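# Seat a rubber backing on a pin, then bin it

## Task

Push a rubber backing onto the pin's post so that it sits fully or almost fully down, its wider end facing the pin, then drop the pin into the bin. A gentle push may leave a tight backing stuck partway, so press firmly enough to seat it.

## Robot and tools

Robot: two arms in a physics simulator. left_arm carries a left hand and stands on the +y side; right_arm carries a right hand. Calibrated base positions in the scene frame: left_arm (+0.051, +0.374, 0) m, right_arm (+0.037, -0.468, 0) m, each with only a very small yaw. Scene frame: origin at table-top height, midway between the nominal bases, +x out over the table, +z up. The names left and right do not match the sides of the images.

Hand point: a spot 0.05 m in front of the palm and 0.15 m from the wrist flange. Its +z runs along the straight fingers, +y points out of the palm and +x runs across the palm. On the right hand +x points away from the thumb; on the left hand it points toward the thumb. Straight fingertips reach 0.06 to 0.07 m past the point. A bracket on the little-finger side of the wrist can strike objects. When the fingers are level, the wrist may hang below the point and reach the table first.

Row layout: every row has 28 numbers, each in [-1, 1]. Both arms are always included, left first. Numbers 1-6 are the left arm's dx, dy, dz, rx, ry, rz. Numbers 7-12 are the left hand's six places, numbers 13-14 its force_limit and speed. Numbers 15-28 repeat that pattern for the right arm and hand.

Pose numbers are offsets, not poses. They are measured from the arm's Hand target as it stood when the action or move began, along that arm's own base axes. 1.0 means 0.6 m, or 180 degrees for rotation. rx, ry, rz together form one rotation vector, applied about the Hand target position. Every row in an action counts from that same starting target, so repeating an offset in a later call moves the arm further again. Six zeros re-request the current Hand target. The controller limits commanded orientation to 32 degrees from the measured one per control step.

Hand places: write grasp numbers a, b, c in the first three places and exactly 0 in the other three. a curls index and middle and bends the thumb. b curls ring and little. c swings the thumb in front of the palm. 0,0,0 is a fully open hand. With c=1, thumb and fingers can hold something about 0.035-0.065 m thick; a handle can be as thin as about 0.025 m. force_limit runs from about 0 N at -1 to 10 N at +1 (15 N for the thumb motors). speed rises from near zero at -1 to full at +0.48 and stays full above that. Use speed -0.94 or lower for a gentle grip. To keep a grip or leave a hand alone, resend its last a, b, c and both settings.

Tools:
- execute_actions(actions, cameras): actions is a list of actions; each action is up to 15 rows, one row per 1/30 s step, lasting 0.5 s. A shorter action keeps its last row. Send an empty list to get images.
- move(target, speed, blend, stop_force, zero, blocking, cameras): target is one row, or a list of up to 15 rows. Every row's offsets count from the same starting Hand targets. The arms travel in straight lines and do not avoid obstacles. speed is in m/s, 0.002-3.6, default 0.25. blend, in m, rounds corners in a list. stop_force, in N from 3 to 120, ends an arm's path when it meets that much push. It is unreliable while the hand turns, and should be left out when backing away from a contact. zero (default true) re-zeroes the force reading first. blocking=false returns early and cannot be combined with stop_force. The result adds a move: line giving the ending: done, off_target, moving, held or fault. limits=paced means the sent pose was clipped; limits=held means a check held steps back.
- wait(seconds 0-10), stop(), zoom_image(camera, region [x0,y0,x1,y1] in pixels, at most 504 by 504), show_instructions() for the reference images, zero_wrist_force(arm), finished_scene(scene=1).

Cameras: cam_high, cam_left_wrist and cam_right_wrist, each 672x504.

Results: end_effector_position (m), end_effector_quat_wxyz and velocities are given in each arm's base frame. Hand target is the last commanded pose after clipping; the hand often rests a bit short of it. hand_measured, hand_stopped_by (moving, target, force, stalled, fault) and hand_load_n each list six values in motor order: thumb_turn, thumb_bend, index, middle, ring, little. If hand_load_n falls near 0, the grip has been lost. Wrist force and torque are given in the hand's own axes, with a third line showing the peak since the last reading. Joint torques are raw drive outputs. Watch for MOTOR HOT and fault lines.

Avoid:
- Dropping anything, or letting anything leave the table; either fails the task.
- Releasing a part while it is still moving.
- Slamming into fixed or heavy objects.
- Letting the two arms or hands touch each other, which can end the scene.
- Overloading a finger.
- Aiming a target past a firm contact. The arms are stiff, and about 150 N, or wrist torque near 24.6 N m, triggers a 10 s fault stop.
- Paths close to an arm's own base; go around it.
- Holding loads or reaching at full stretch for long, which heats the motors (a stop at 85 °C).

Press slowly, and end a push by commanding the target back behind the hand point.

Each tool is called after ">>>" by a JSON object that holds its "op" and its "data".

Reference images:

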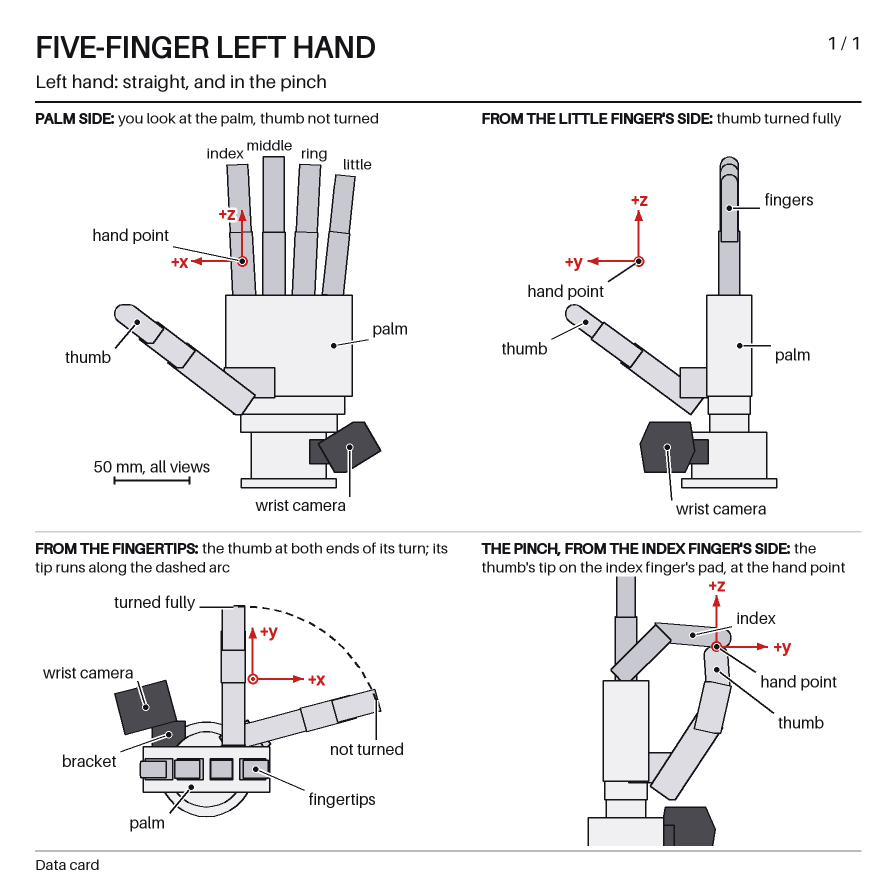

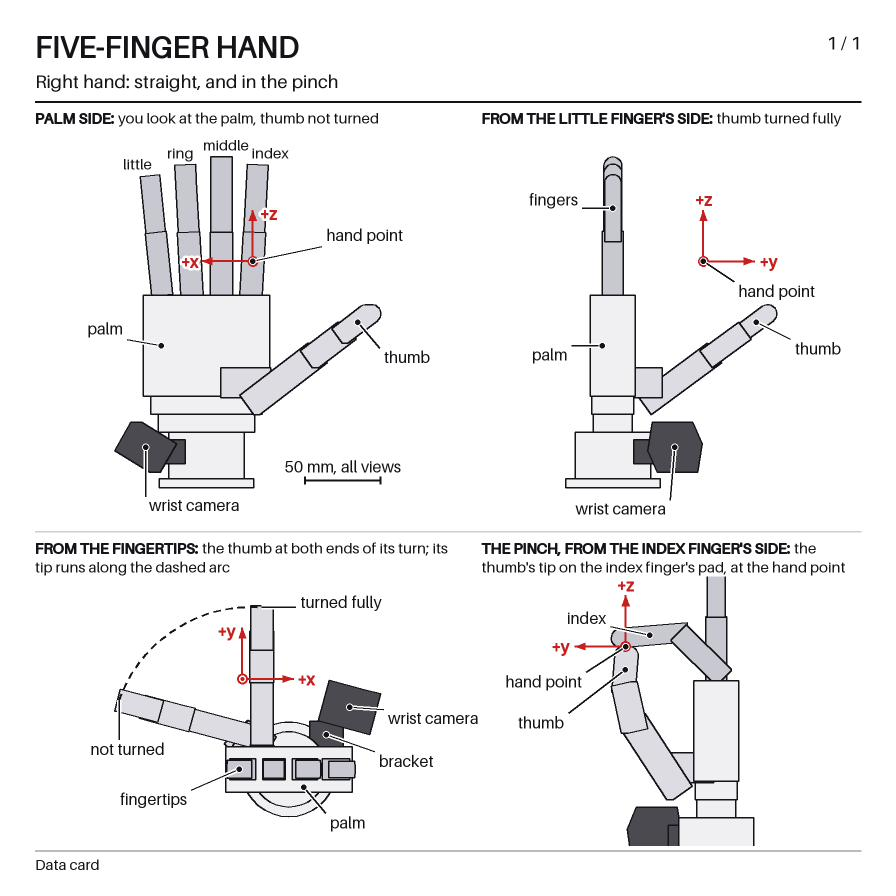

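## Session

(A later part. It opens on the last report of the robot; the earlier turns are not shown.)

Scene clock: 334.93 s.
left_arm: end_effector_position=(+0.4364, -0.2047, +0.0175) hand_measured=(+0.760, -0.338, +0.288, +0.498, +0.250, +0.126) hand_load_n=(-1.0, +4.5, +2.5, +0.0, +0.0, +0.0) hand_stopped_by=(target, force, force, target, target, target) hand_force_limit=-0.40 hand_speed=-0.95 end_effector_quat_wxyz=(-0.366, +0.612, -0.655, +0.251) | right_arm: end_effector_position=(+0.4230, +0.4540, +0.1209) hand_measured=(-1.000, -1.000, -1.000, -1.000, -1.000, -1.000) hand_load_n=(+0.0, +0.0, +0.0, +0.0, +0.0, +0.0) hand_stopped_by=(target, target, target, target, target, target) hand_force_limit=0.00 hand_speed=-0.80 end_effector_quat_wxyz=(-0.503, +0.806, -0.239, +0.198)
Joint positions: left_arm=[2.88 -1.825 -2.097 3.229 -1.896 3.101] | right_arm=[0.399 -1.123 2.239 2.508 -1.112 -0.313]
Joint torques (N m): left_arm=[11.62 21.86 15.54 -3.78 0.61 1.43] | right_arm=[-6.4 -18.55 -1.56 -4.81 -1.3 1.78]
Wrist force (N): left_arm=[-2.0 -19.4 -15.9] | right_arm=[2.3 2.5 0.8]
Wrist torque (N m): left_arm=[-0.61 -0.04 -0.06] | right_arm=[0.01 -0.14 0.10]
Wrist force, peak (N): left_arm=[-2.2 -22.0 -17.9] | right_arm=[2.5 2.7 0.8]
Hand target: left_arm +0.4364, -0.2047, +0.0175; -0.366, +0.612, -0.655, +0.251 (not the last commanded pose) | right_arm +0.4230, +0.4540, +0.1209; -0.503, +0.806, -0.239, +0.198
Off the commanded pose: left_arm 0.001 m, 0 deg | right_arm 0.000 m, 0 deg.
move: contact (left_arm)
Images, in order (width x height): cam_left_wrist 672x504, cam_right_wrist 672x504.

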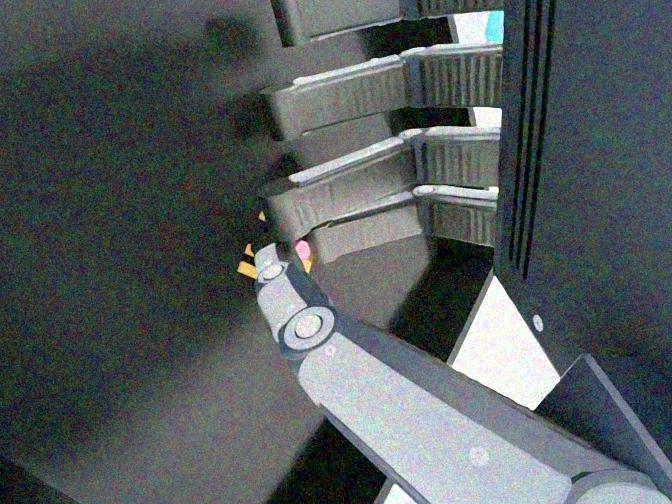

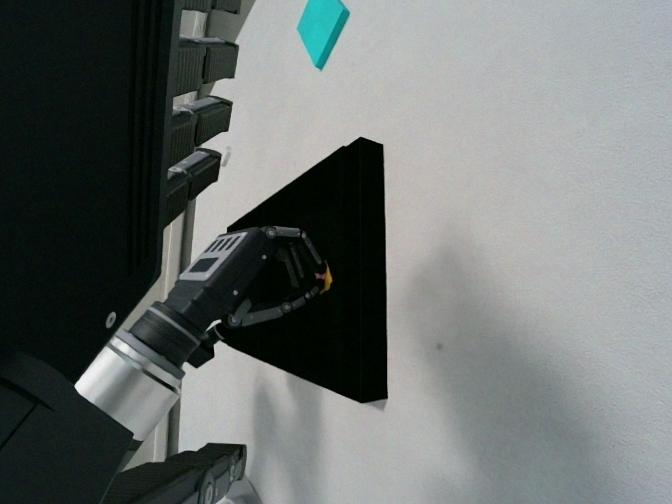

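>>> {"op": "move", "data": {"target": [[0,0,0.01,0,0,0, 0.66,0.6,0.88,0,0,0, -0.4,-0.92, 0,0,0,0,0,0, 0,0,0,0,0,0, 0,-0.8],[0,0,0.0333,0,0,0, 0.66,0.6,0.88,0,0,0, -0.4,-0.92, 0,0,0,0,0,0, 0,0,0,0,0,0, 0,-0.8]], "speed": 0.012, "cameras": ["cam_left_wrist","cam_right_wrist"]}}

>>> {"op": "zoom_image", "data": {"camera": "cam_right_wrist", "region": [300, 262, 330, 292]}}

>>> {"op": "zoom_image", "data": {"camera": "cam_left_wrist", "region": [230, 190, 350, 310]}}

Scene clock: 338.57 s.
left_arm: end_effector_position=(+0.4364, -0.2047, +0.0373) hand_measured=(+0.760, -0.378, +0.200, +0.338, +0.238, +0.134) hand_load_n=(+0.0, +0.0, +0.0, +0.0, +0.0, +0.0) hand_stopped_by=(target, target, target, target, target, target) hand_force_limit=-0.40 hand_speed=-0.92 end_effector_quat_wxyz=(-0.366, +0.612, -0.655, +0.251) | right_arm: end_effector_position=(+0.4230, +0.4540, +0.1209) hand_measured=(-1.000, -1.000, -1.000, -1.000, -1.000, -1.000) hand_load_n=(+0.0, +0.0, +0.0, +0.0, +0.0, +0.0) hand_stopped_by=(target, target, target, target, target, target) hand_force_limit=0.00 hand_speed=-0.80 end_effector_quat_wxyz=(-0.503, +0.806, -0.239, +0.198)
Joint positions: left_arm=[2.88 -1.788 -2.078 3.172 -1.896 3.101] | right_arm=[0.399 -1.123 2.239 2.508 -1.112 -0.313]
Joint torques (N m): left_arm=[10.88 31.29 22.17 -3.06 0.68 1.44] | right_arm=[-6.29 -19.12 -2.36 -4.8 -1.16 1.77]
Wrist force (N): left_arm=[0.3 0.5 0.4] | right_arm=[2.4 2.1 0.8]
Wrist torque (N m): left_arm=[0.23 -0.11 -0.16] | right_arm=[-0.04 -0.17 0.09]
Wrist force, peak (N): left_arm=[-1.6 -20.0 -16.1] | right_arm=[2.6 2.5 0.8]
Hand target: left_arm +0.4364, -0.2047, +0.0374; -0.366, +0.612, -0.655, +0.251 | right_arm +0.4230, +0.4540, +0.1209; -0.503, +0.806, -0.239, +0.198
Off the commanded pose: left_arm 0.000 m, 0 deg | right_arm 0.000 m, 0 deg.
move: done
Images, in order (width x height): cam_left_wrist 672x504, cam_right_wrist 672x504.

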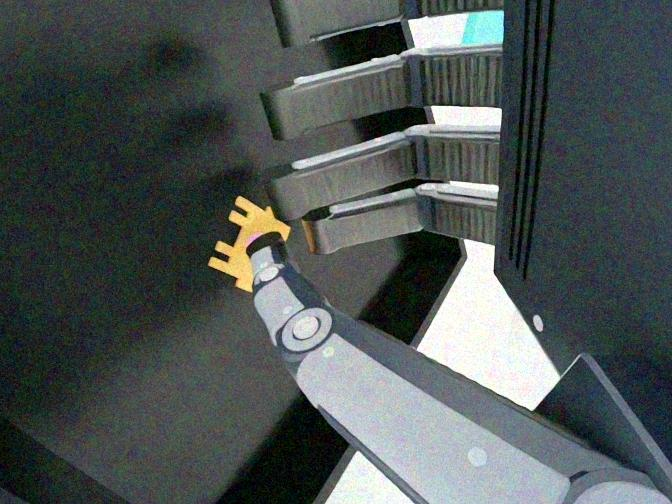

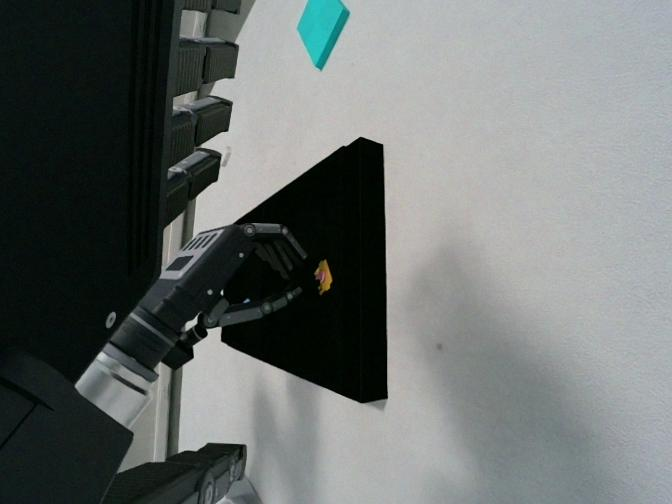

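Scaled by 16.800 from the camera's 672x504 image, which has a finer 960x720 frame.

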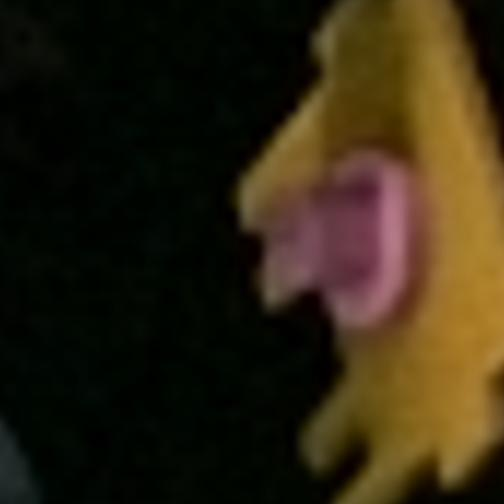

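Scaled by 4.200 from the camera's 672x504 image, which has a finer 960x720 frame.

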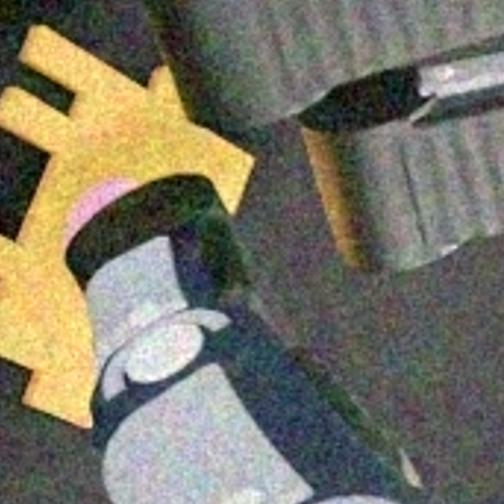

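>>> {"op": "move", "data": {"target": [[-0.0068,-0.0015,0.0377,0,0,0, 0.62,0.6,0.88,0,0,0, -0.4,-0.8, 0,0,0,0,0,0, 0,0,0,0,0,0, 0,-0.8]], "speed": 0.06, "cameras": ["cam_left_wrist","cam_right_wrist"]}}

>>> {"op": "zoom_image", "data": {"camera": "cam_left_wrist", "region": [205, 205, 265, 265]}}

>>> {"op": "zoom_image", "data": {"camera": "cam_right_wrist", "region": [300, 262, 330, 292]}}

Scene clock: 348.87 s.
left_arm: end_effector_position=(+0.4324, -0.2056, +0.0599) hand_measured=(+0.760, -0.408, +0.120, +0.258, +0.232, +0.138) hand_load_n=(+0.0, +0.0, +0.0, +0.0, +0.0, +0.0) hand_stopped_by=(target, target, target, target, target, target) hand_force_limit=-0.40 hand_speed=-0.80 end_effector_quat_wxyz=(-0.366, +0.612, -0.654, +0.251) | right_arm: end_effector_position=(+0.4230, +0.4540, +0.1209) hand_measured=(-1.000, -1.000, -1.000, -1.000, -1.000, -1.000) hand_load_n=(+0.0, +0.0, +0.0, +0.0, +0.0, +0.0) hand_stopped_by=(target, target, target, target, target, target) hand_force_limit=0.00 hand_speed=-0.80 end_effector_quat_wxyz=(-0.503, +0.806, -0.239, +0.198)
Joint positions: left_arm=[2.874 -1.744 -2.059 3.108 -1.901 3.097] | right_arm=[0.399 -1.123 2.239 2.508 -1.112 -0.313]
Joint torques (N m): left_arm=[-11.84 31.17 24.27 -2.97 -2.01 -1.74] | right_arm=[-5.88 -19.02 -1.81 -4.85 -1.03 1.84]
Wrist force (N): left_arm=[0.5 -0.1 0.1] | right_arm=[2.5 2.4 1.0]
Wrist torque (N m): left_arm=[0.15 -0.16 0.03] | right_arm=[-0.01 -0.19 0.11]
Wrist force, peak (N): left_arm=[0.5 0.9 0.8] | right_arm=[2.5 2.7 0.9]
Hand target: left_arm +0.4324, -0.2056, +0.0601; -0.366, +0.612, -0.655, +0.251 | right_arm +0.4230, +0.4540, +0.1209; -0.503, +0.806, -0.239, +0.198
Off the commanded pose: left_arm 0.000 m, 0 deg | right_arm 0.000 m, 0 deg.
move: done
Images, in order (width x height): cam_left_wrist 672x504, cam_right_wrist 672x504.

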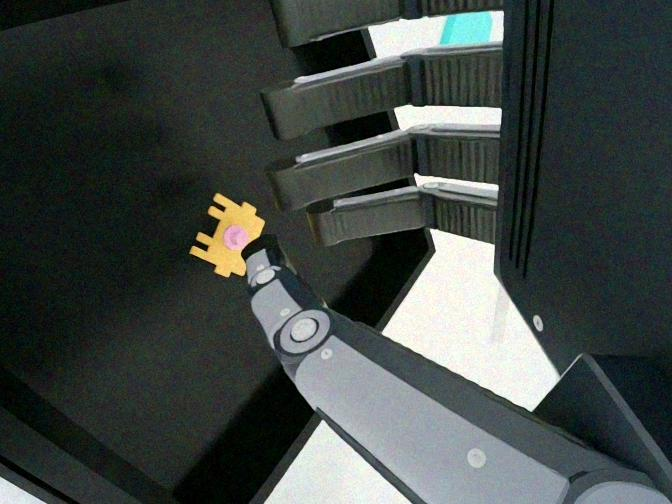

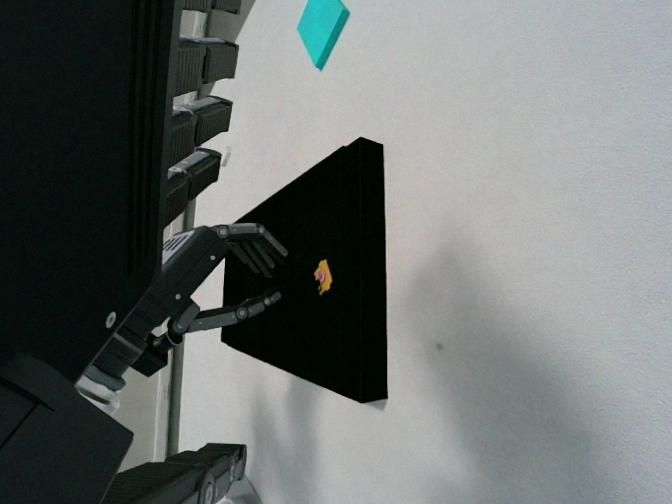

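Scaled by 8.400 from the camera's 672x504 image, which has a finer 960x720 frame.

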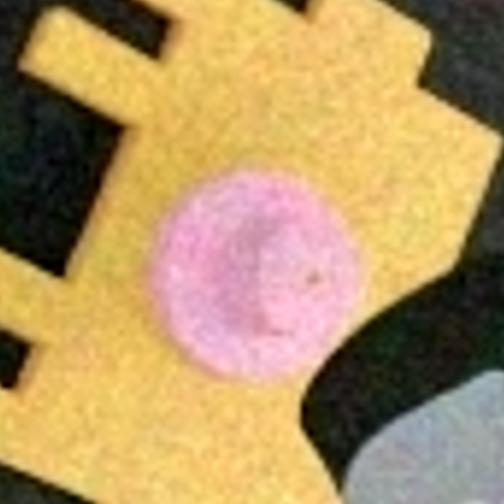

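Scaled by 16.800 from the camera's 672x504 image, which has a finer 960x720 frame.

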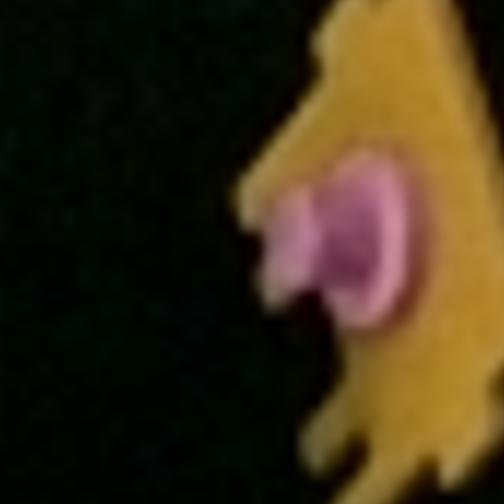

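>>> {"op": "move", "data": {"target": [[0.0065,0.001,-0.0117,0,0.0278,0, 0.7,0.4,0.88,0,0,0, -0.5,-0.8, 0,0,0,0,0,0, 0,0,0,0,0,0, 0,-0.8],[0.0065,0.001,-0.0475,0,0.0278,0, 0.7,0.4,0.88,0,0,0, -0.5,-0.8, 0,0,0,0,0,0, 0,0,0,0,0,0, 0,-0.8]], "speed": 0.05, "cameras": ["cam_left_wrist","cam_right_wrist"]}}

>>> {"op": "zoom_image", "data": {"camera": "cam_right_wrist", "region": [285, 250, 335, 300]}}

>>> {"op": "zoom_image", "data": {"camera": "cam_left_wrist", "region": [220, 180, 360, 320]}}

Scene clock: 353.33 s.
left_arm: end_effector_position=(+0.4363, -0.2050, +0.0317) hand_measured=(+0.760, -0.288, +0.320, +0.368, -0.136, -0.270) hand_load_n=(+0.0, +0.5, +0.0, +0.0, +0.0, +0.0) hand_stopped_by=(target, target, target, target, target, target) hand_force_limit=-0.50 hand_speed=-0.80 end_effector_quat_wxyz=(-0.337, +0.622, -0.670, +0.224) | right_arm: end_effector_position=(+0.4230, +0.4540, +0.1209) hand_measured=(-1.000, -1.000, -1.000, -1.000, -1.000, -1.000) hand_load_n=(+0.0, +0.0, +0.0, +0.0, +0.0, -0.5) hand_stopped_by=(target, target, target, target, target, target) hand_force_limit=0.00 hand_speed=-0.80 end_effector_quat_wxyz=(-0.503, +0.806, -0.239, +0.198)
Joint positions: left_arm=[2.893 -1.83 -2.016 3.065 -1.872 3.093] | right_arm=[0.399 -1.123 2.239 2.508 -1.112 -0.313]
Joint torques (N m): left_arm=[10.96 18.07 4.75 2.19 0.99 -0.56] | right_arm=[-6.15 -18.89 -1.98 -4.9 -0.99 1.79]
Wrist force (N): left_arm=[0.8 0.4 0.6] | right_arm=[2.5 2.3 0.8]
Wrist torque (N m): left_arm=[0.19 -0.16 0.05] | right_arm=[-0.01 -0.18 0.10]
Wrist force, peak (N): left_arm=[1.0 0.8 0.9] | right_arm=[2.6 2.6 0.9]
Hand target: left_arm +0.4363, -0.2050, +0.0316; -0.337, +0.622, -0.670, +0.224 | right_arm +0.4230, +0.4540, +0.1209; -0.503, +0.806, -0.239, +0.198
Off the commanded pose: left_arm 0.000 m, 0 deg | right_arm 0.000 m, 0 deg.
move: done
Images, in order (width x height): cam_left_wrist 672x504, cam_right_wrist 672x504.

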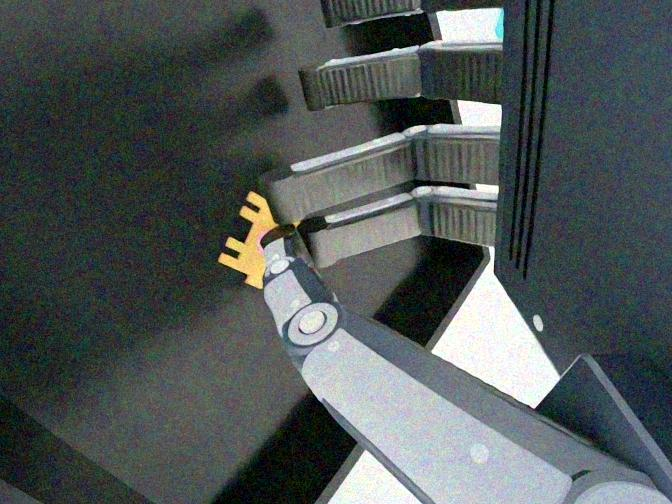

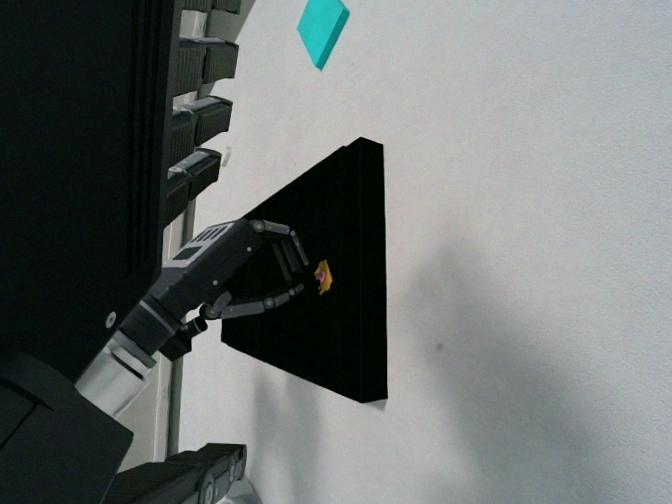

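Scaled by 10.080 from the camera's 672x504 image, which has a finer 960x720 frame.

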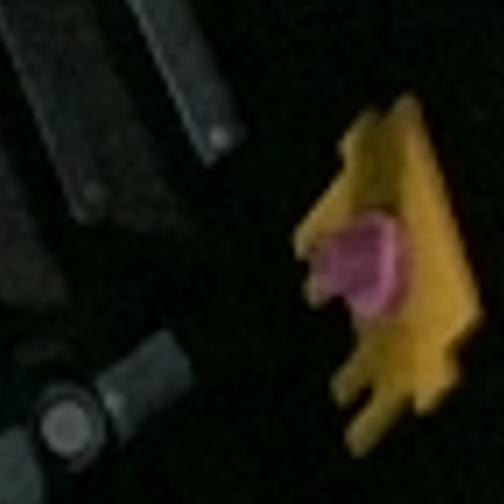

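Scaled by 3.600 from the camera's 672x504 image, which has a finer 960x720 frame.

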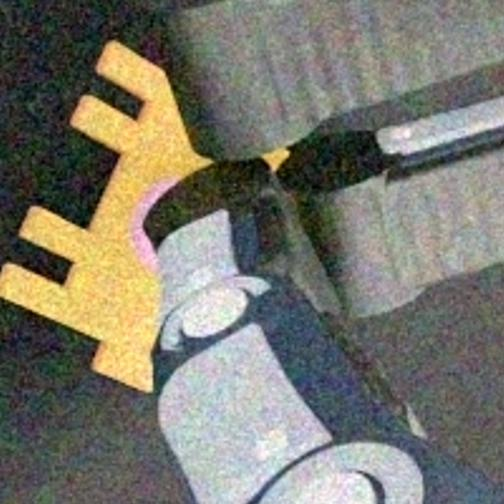

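>>> {"op": "move", "data": {"target": [[0,0,-0.0175,0,0,0, 0.7,0.4,0.88,0,0,0, -0.5,-0.8, 0,0,0,0,0,0, 0,0,0,0,0,0, 0,-0.8]], "speed": 0.008, "stop_force": 5, "cameras": ["cam_left_wrist","cam_right_wrist"]}}

>>> {"op": "zoom_image", "data": {"camera": "cam_right_wrist", "region": [295, 255, 335, 295]}}

>>> {"op": "zoom_image", "data": {"camera": "cam_left_wrist", "region": [230, 190, 350, 310]}}

Scene clock: 356.23 s.
left_arm: end_effector_position=(+0.4363, -0.2050, +0.0211) hand_measured=(+0.760, -0.288, +0.320, +0.368, -0.136, -0.270) hand_load_n=(+0.0, +0.5, -0.5, +0.0, -0.5, +0.0) hand_stopped_by=(target, target, target, target, target, target) hand_force_limit=-0.50 hand_speed=-0.80 end_effector_quat_wxyz=(-0.337, +0.622, -0.670, +0.224) | right_arm: end_effector_position=(+0.4230, +0.4540, +0.1209) hand_measured=(-1.000, -1.000, -1.000, -1.000, -1.000, -1.000) hand_load_n=(-0.5, +0.0, +0.0, +0.0, +0.0, +0.0) hand_stopped_by=(target, target, target, target, target, target) hand_force_limit=0.00 hand_speed=-0.80 end_effector_quat_wxyz=(-0.503, +0.806, -0.239, +0.198)
Joint positions: left_arm=[2.893 -1.848 -2.027 3.094 -1.872 3.093] | right_arm=[0.399 -1.123 2.239 2.508 -1.112 -0.313]
Joint torques (N m): left_arm=[2.72 17.99 3.47 1.71 1.02 1.16] | right_arm=[-5.69 -18.94 -2.25 -4.72 -1.01 1.77]
Wrist force (N): left_arm=[0.5 -1.2 0.0] | right_arm=[2.3 2.5 0.7]
Wrist torque (N m): left_arm=[0.10 -0.14 0.06] | right_arm=[0.01 -0.15 0.09]
Wrist force, peak (N): left_arm=[1.1 0.5 0.8] | right_arm=[2.5 2.7 0.7]
Hand target: left_arm +0.4363, -0.2050, +0.0211; -0.337, +0.622, -0.670, +0.224 | right_arm +0.4230, +0.4540, +0.1209; -0.503, +0.806, -0.239, +0.198
Off the commanded pose: left_arm 0.000 m, 0 deg | right_arm 0.000 m, 0 deg.
move: done
Images, in order (width x height): cam_left_wrist 672x504, cam_right_wrist 672x504.

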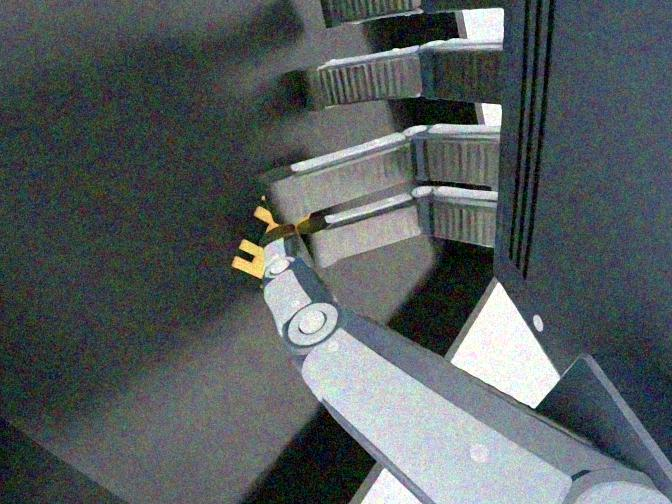

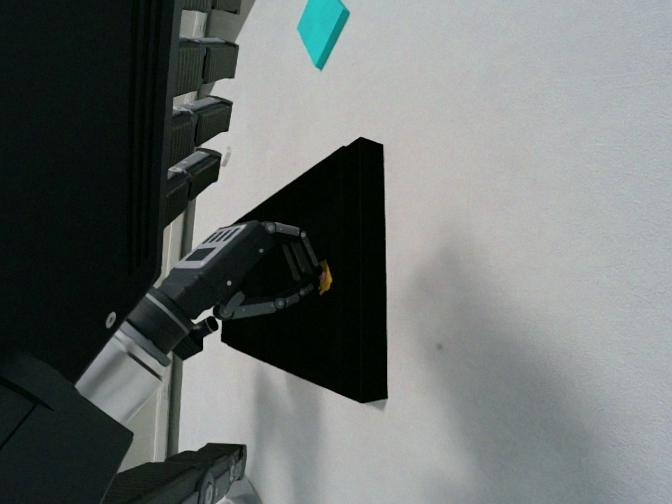

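Scaled by 12.600 from the camera's 672x504 image, which has a finer 960x720 frame.

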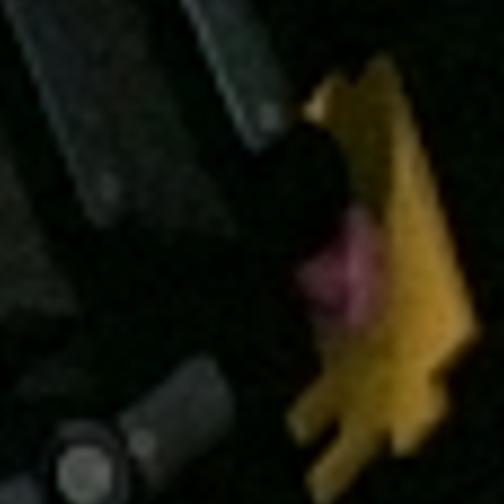

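Scaled by 4.200 from the camera's 672x504 image, which has a finer 960x720 frame.

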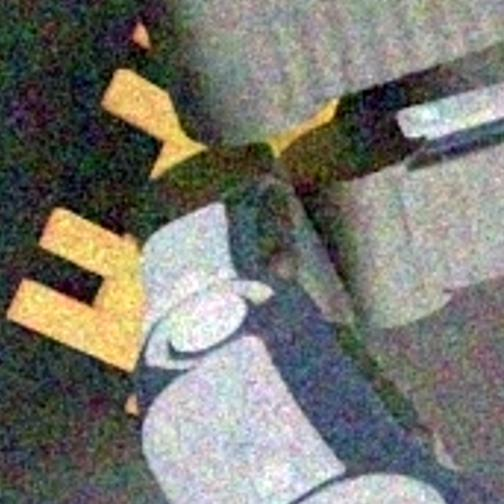

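>>> {"op": "move", "data": {"target": [0,0,-0.005,0,0,0,0.7,0.4,0.88,0,0,0,-0.5,-0.8,0,0,0,0,0,0,0,0,0,0,0,0,0,-0.8], "speed": 0.005, "stop_force": 14, "cameras": ["cam_right_wrist","cam_left_wrist"]}}

Scene clock: 361.73 s.
left_arm: end_effector_position=(+0.4363, -0.2050, +0.0202) hand_measured=(+0.760, -0.288, +0.320, +0.368, -0.136, -0.270) hand_load_n=(-0.5, +0.5, -1.5, +0.0, -2.5, +0.0) hand_stopped_by=(target, target, target, target, target, target) hand_force_limit=-0.50 hand_speed=-0.80 end_effector_quat_wxyz=(-0.337, +0.622, -0.670, +0.224) | right_arm: end_effector_position=(+0.4230, +0.4540, +0.1209) hand_measured=(-1.000, -1.000, -1.000, -1.000, -1.000, -1.000) hand_load_n=(-0.5, +0.0, +0.0, +0.0, +0.0, +0.0) hand_stopped_by=(target, target, target, target, target, target) hand_force_limit=0.00 hand_speed=-0.80 end_effector_quat_wxyz=(-0.503, +0.806, -0.239, +0.198)
Joint positions: left_arm=[2.893 -1.85 -2.027 3.096 -1.872 3.093] | right_arm=[0.399 -1.123 2.239 2.508 -1.112 -0.313]
Joint torques (N m): left_arm=[-6.09 26.43 17.22 -3.9 1.03 1.02] | right_arm=[-4.89 -19.06 -2.33 -4.87 -0.84 1.7]
Wrist force (N): left_arm=[-1.7 -12.8 -8.5] | right_arm=[2.3 2.1 0.9]
Wrist torque (N m): left_arm=[-0.07 -0.40 0.31] | right_arm=[-0.05 -0.15 0.08]
Wrist force, peak (N): left_arm=[-2.7 -16.3 -11.2] | right_arm=[2.5 2.6 1.0]
Hand target: left_arm +0.4363, -0.2050, +0.0202; -0.337, +0.622, -0.670, +0.224 (not the last commanded pose) | right_arm +0.4230, +0.4540, +0.1209; -0.503, +0.806, -0.239, +0.198
Off the commanded pose: left_arm 0.002 m, 0 deg | right_arm 0.000 m, 0 deg.
move: contact (left_arm)
Images, in order (width x height): cam_left_wrist 672x504, cam_right_wrist 672x504.

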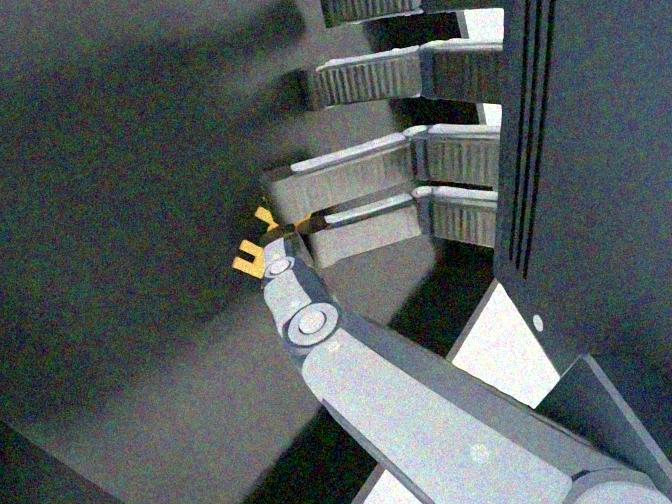

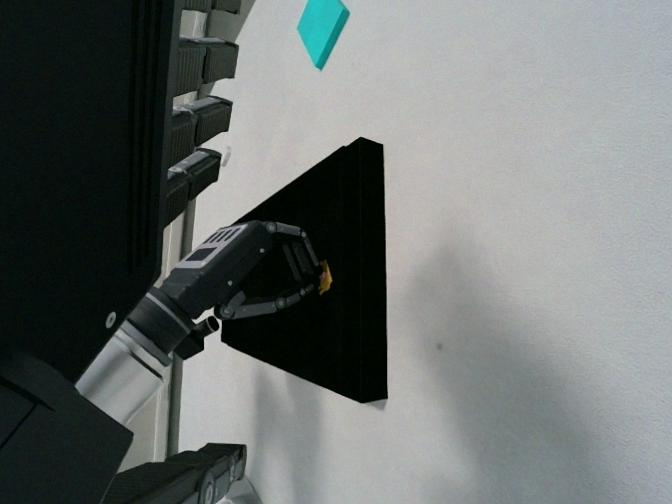

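>>> {"op": "zoom_image", "data": {"camera": "cam_right_wrist", "region": [300, 262, 330, 292]}}

Scaled by 16.800 from the camera's 672x504 image, which has a finer 960x720 frame.

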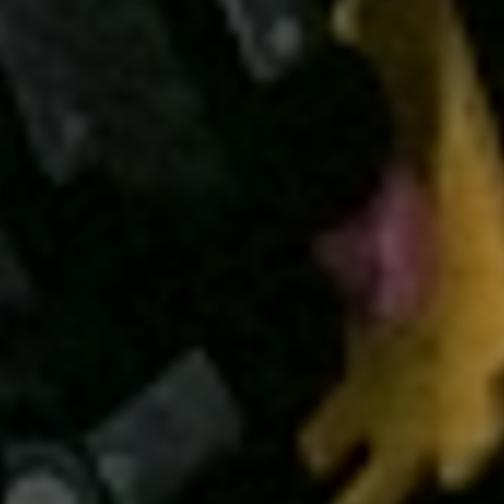

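>>> {"op": "move", "data": {"target": [0,0,-0.004,0,0,0,0.7,0.4,0.88,0,0,0,-0.5,-0.8,0,0,0,0,0,0,0,0,0,0,0,0,0,-0.8], "speed": 0.005, "stop_force": 22, "zero": false, "cameras": ["cam_right_wrist","cam_left_wrist"]}}

>>> {"op": "zoom_image", "data": {"camera": "cam_right_wrist", "region": [300, 262, 330, 292]}}

Scene clock: 364.17 s.
left_arm: end_effector_position=(+0.4365, -0.2050, +0.0200) hand_measured=(+0.760, -0.288, +0.320, +0.368, -0.136, -0.270) hand_load_n=(-1.0, +1.0, -1.5, +0.0, -5.0, +0.0) hand_stopped_by=(target, target, target, target, target, target) hand_force_limit=-0.50 hand_speed=-0.80 end_effector_quat_wxyz=(-0.338, +0.622, -0.670, +0.224) | right_arm: end_effector_position=(+0.4230, +0.4540, +0.1209) hand_measured=(-1.000, -1.000, -1.000, -1.000, -1.000, -1.000) hand_load_n=(+0.0, +0.0, +0.0, +0.0, +0.0, +0.0) hand_stopped_by=(target, target, target, target, target, target) hand_force_limit=0.00 hand_speed=-0.80 end_effector_quat_wxyz=(-0.503, +0.806, -0.239, +0.198)
Joint positions: left_arm=[2.893 -1.85 -2.027 3.098 -1.872 3.093] | right_arm=[0.399 -1.123 2.239 2.508 -1.112 -0.313]
Joint torques (N m): left_arm=[-5.73 23.94 15.01 -4.06 0.99 1.11] | right_arm=[-5.01 -19.15 -1.94 -4.68 -0.84 1.74]
Wrist force (N): left_arm=[-3.2 -17.8 -14.2] | right_arm=[2.4 2.5 0.7]
Wrist torque (N m): left_arm=[-0.17 -0.57 0.47] | right_arm=[0.02 -0.16 0.10]
Wrist force, peak (N): left_arm=[-4.3 -22.1 -17.8] | right_arm=[2.6 2.5 0.9]
Hand target: left_arm +0.4365, -0.2050, +0.0200; -0.338, +0.622, -0.670, +0.224 (not the last commanded pose) | right_arm +0.4230, +0.4540, +0.1209; -0.503, +0.806, -0.239, +0.198
Off the commanded pose: left_arm 0.002 m, 0 deg | right_arm 0.000 m, 0 deg.
move: contact (left_arm)
Images, in order (width x height): cam_left_wrist 672x504, cam_right_wrist 672x504.

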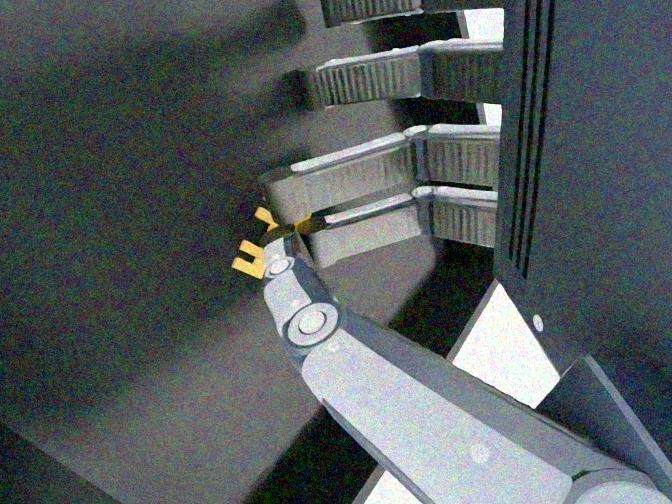

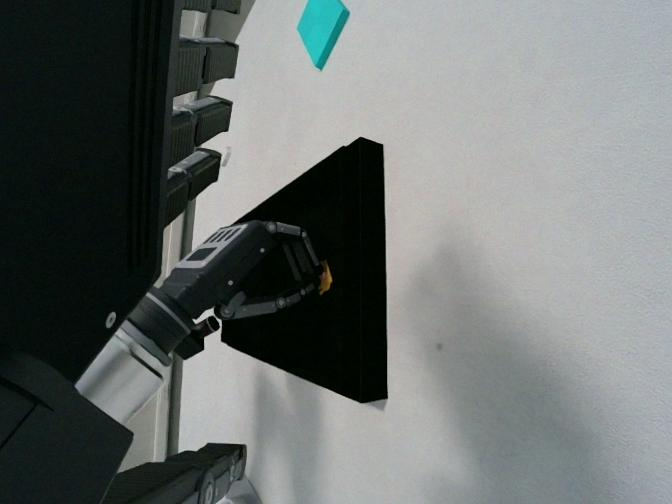

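Scaled by 16.800 from the camera's 672x504 image, which has a finer 960x720 frame.

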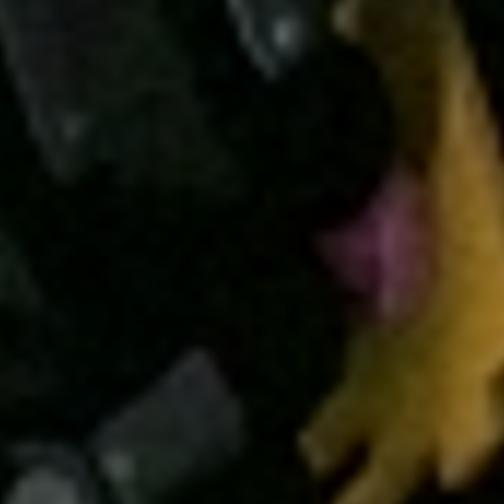

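>>> {"op": "move", "data": {"target": [0,0,-0.005,0,0,0,0.7,0.4,0.88,0,0,0,-0.5,-0.8,0,0,0,0,0,0,0,0,0,0,0,0,0,-0.8], "speed": 0.004, "stop_force": 34, "zero": false, "cameras": ["cam_right_wrist","cam_left_wrist"]}}

>>> {"op": "zoom_image", "data": {"camera": "cam_right_wrist", "region": [300, 262, 330, 292]}}

Scene clock: 367.37 s.
left_arm: end_effector_position=(+0.4366, -0.2051, +0.0196) hand_measured=(+0.760, -0.288, +0.320, +0.368, -0.136, -0.270) hand_load_n=(-1.0, +1.5, -2.0, +0.0, -7.5, +0.0) hand_stopped_by=(target, target, target, target, target, target) hand_force_limit=-0.50 hand_speed=-0.80 end_effector_quat_wxyz=(-0.338, +0.622, -0.670, +0.224) | right_arm: end_effector_position=(+0.4230, +0.4540, +0.1209) hand_measured=(-1.000, -1.000, -1.000, -1.000, -1.000, -1.000) hand_load_n=(-0.5, +0.0, +0.0, +0.0, +0.0, +0.0) hand_stopped_by=(target, target, target, target, target, target) hand_force_limit=0.00 hand_speed=-0.80 end_effector_quat_wxyz=(-0.503, +0.806, -0.239, +0.198)
Joint positions: left_arm=[2.893 -1.851 -2.028 3.099 -1.872 3.093] | right_arm=[0.399 -1.123 2.239 2.508 -1.112 -0.313]
Joint torques (N m): left_arm=[-5.32 19.49 12.94 -4.07 1.11 0.98] | right_arm=[-4.6 -19.54 -1.42 -4.85 -0.92 1.73]
Wrist force (N): left_arm=[-5.9 -24.7 -22.7] | right_arm=[2.3 2.4 0.6]
Wrist torque (N m): left_arm=[-0.15 -0.77 0.66] | right_arm=[0.01 -0.14 0.09]
Wrist force, peak (N): left_arm=[-6.7 -28.1 -25.6] | right_arm=[2.5 2.6 0.9]
Hand target: left_arm +0.4366, -0.2051, +0.0196; -0.338, +0.622, -0.670, +0.224 (not the last commanded pose) | right_arm +0.4230, +0.4540, +0.1209; -0.503, +0.806, -0.239, +0.198
Off the commanded pose: left_arm 0.003 m, 0 deg | right_arm 0.000 m, 0 deg.
move: contact (left_arm)
Images, in order (width x height): cam_left_wrist 672x504, cam_right_wrist 672x504.

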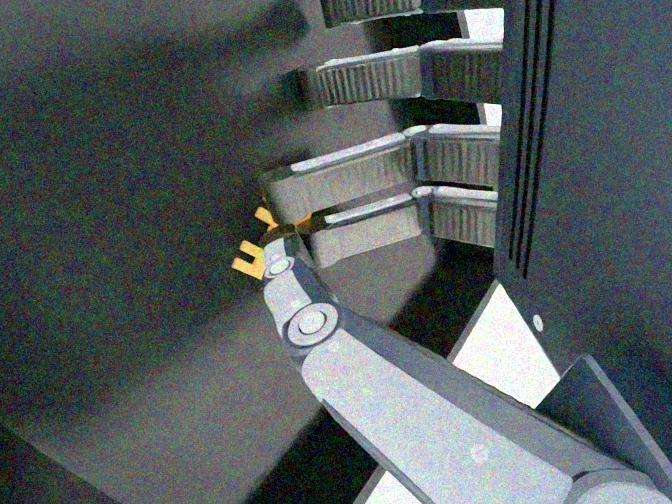

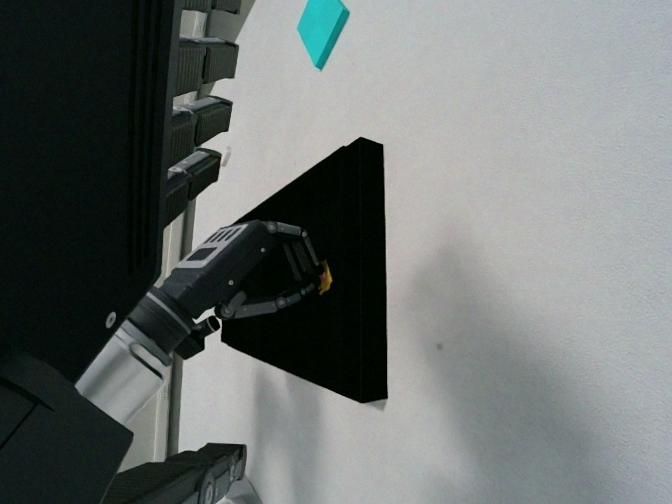

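Scaled by 16.800 from the camera's 672x504 image, which has a finer 960x720 frame.

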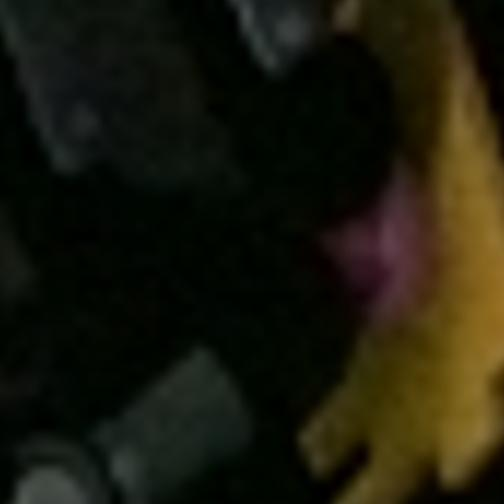

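>>> {"op": "move", "data": {"target": [[0,0,0.012,0,0,0,0.7,0.4,0.88,0,0,0,-0.5,-0.8,0,0,0,0,0,0,0,0,0,0,0,0,0,-0.8],[-0.007,-0.0008,0.0673,0,-0.0278,0,0.7,0.4,0.88,0,0,0,-0.5,-0.8,0,0,0,0,0,0,0,0,0,0,0,0,0,-0.8],[-0.007,-0.0008,0.0673,0,-0.0278,0,0.62,0.6,0.88,0,0,0,-0.5,-0.3,0,0,0,0,0,0,0,0,0,0,0,0,0,-0.8]], "speed": [0.02,0.1,0.1], "blend": [0.003,0,0], "cameras": ["cam_right_wrist","cam_left_wrist"]}}

>>> {"op": "zoom_image", "data": {"camera": "cam_right_wrist", "region": [300, 262, 330, 292]}}

>>> {"op": "zoom_image", "data": {"camera": "cam_left_wrist", "region": [200, 200, 280, 280]}}

Scene clock: 372.33 s.
left_arm: end_effector_position=(+0.4324, -0.2056, +0.0600) hand_measured=(+0.760, -0.408, +0.120, +0.258, +0.232, +0.138) hand_load_n=(+0.0, +0.0, +0.0, +0.0, +0.0, +0.0) hand_stopped_by=(target, target, target, target, target, target) hand_force_limit=-0.50 hand_speed=-0.30 end_effector_quat_wxyz=(-0.367, +0.612, -0.654, +0.251) | right_arm: end_effector_position=(+0.4230, +0.4540, +0.1209) hand_measured=(-1.000, -1.000, -1.000, -1.000, -1.000, -1.000) hand_load_n=(+0.0, +0.0, +0.0, +0.0, +0.0, +0.0) hand_stopped_by=(target, target, target, target, target, target) hand_force_limit=0.00 hand_speed=-0.80 end_effector_quat_wxyz=(-0.503, +0.806, -0.239, +0.198)
Joint positions: left_arm=[2.874 -1.744 -2.06 3.109 -1.901 3.097] | right_arm=[0.399 -1.123 2.239 2.508 -1.112 -0.313]
Joint torques (N m): left_arm=[-11.88 30.45 4.36 1.64 -1.99 1.78] | right_arm=[-4.49 -19.3 -1.86 -4.67 -0.51 1.67]
Wrist force (N): left_arm=[0.4 0.2 0.5] | right_arm=[2.6 2.3 1.0]
Wrist torque (N m): left_arm=[0.18 -0.12 -0.14] | right_arm=[-0.02 -0.20 0.10]
Wrist force, peak (N): left_arm=[-5.8 -25.2 -23.4] | right_arm=[2.7 2.6 0.8]
Hand target: left_arm +0.4324, -0.2056, +0.0600; -0.367, +0.612, -0.654, +0.251 | right_arm +0.4230, +0.4540, +0.1209; -0.503, +0.806, -0.239, +0.198
Off the commanded pose: left_arm 0.000 m, 0 deg | right_arm 0.000 m, 0 deg.
move: done
Images, in order (width x height): cam_left_wrist 672x504, cam_right_wrist 672x504.

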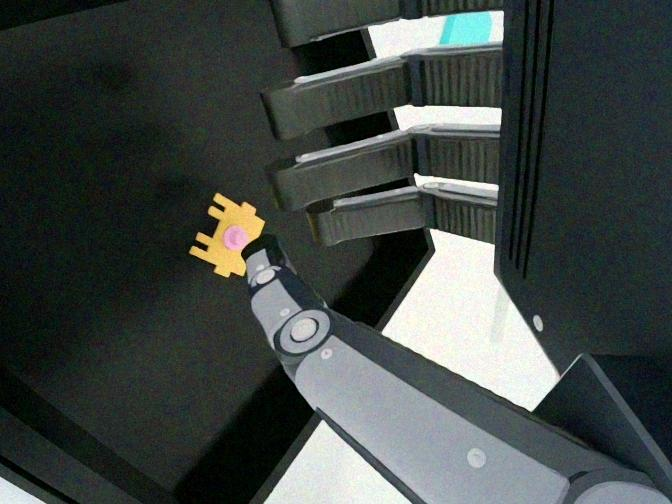

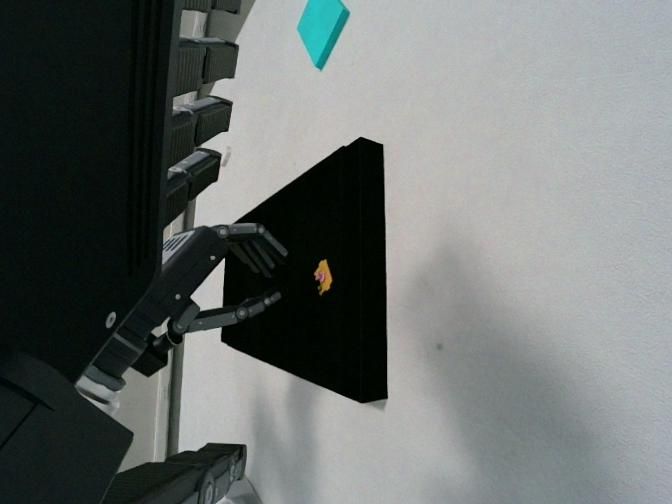

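Scaled by 16.800 from the camera's 672x504 image, which has a finer 960x720 frame.

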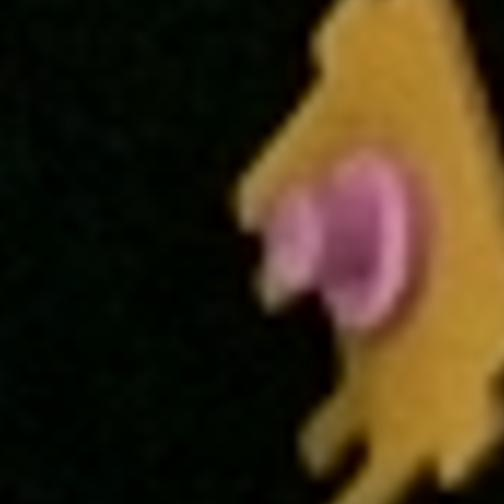

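Scaled by 6.300 from the camera's 672x504 image, which has a finer 960x720 frame.

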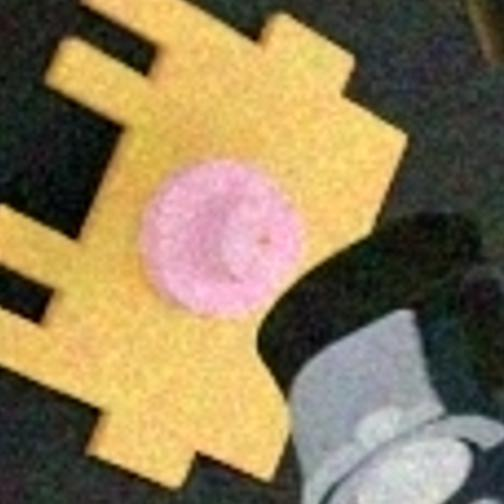

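>>> {"op": "zoom_image", "data": {"camera": "cam_left_wrist", "region": [218, 222, 252, 256]}}

>>> {"op": "zoom_image", "data": {"camera": "cam_right_wrist", "region": [308, 266, 332, 290]}}

Scaled by 14.824 from the camera's 672x504 image, which has a finer 960x720 frame.

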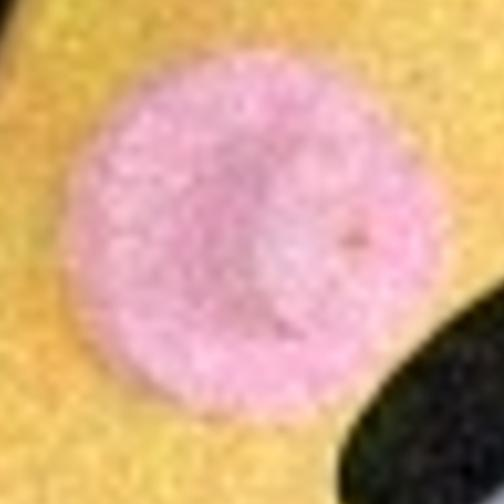

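Scaled by 21.000 from the camera's 672x504 image, which has a finer 960x720 frame.

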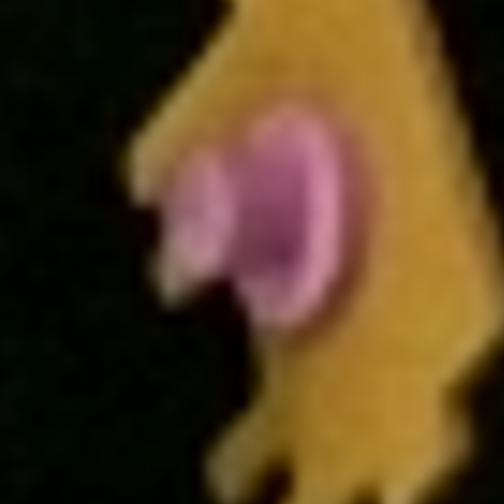

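>>> {"op": "zoom_image", "data": {"camera": "cam_right_wrist", "region": [314, 270, 330, 284]}}

Scaled by 31.500 from the camera's 672x504 image, which has a finer 960x720 frame.

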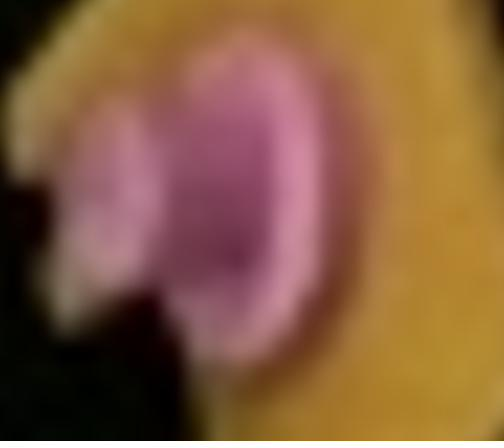

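>>> {"op": "zoom_image", "data": {"camera": "cam_left_wrist", "region": [186, 188, 276, 278]}}

>>> {"op": "zoom_image", "data": {"camera": "cam_right_wrist", "region": [304, 256, 346, 298]}}

Scaled by 5.600 from the camera's 672x504 image, which has a finer 960x720 frame.

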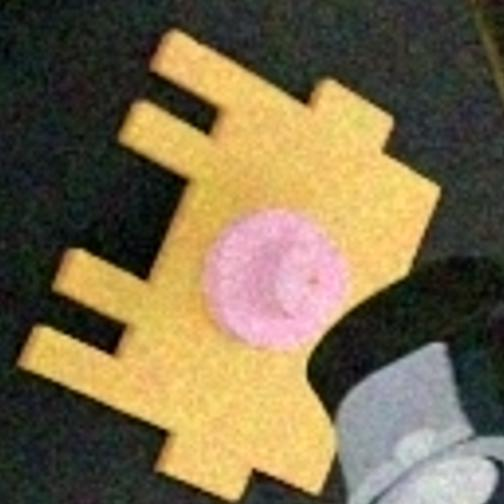

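Scaled by 12.000 from the camera's 672x504 image, which has a finer 960x720 frame.

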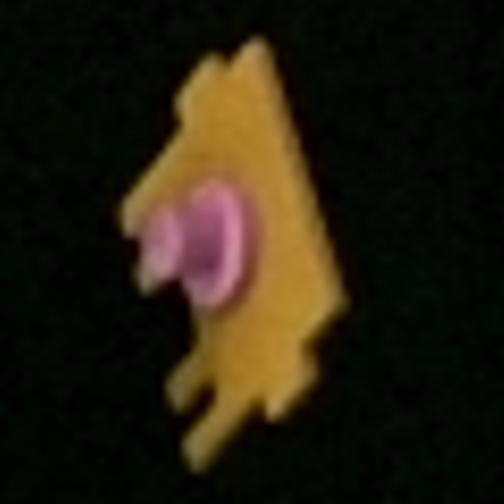

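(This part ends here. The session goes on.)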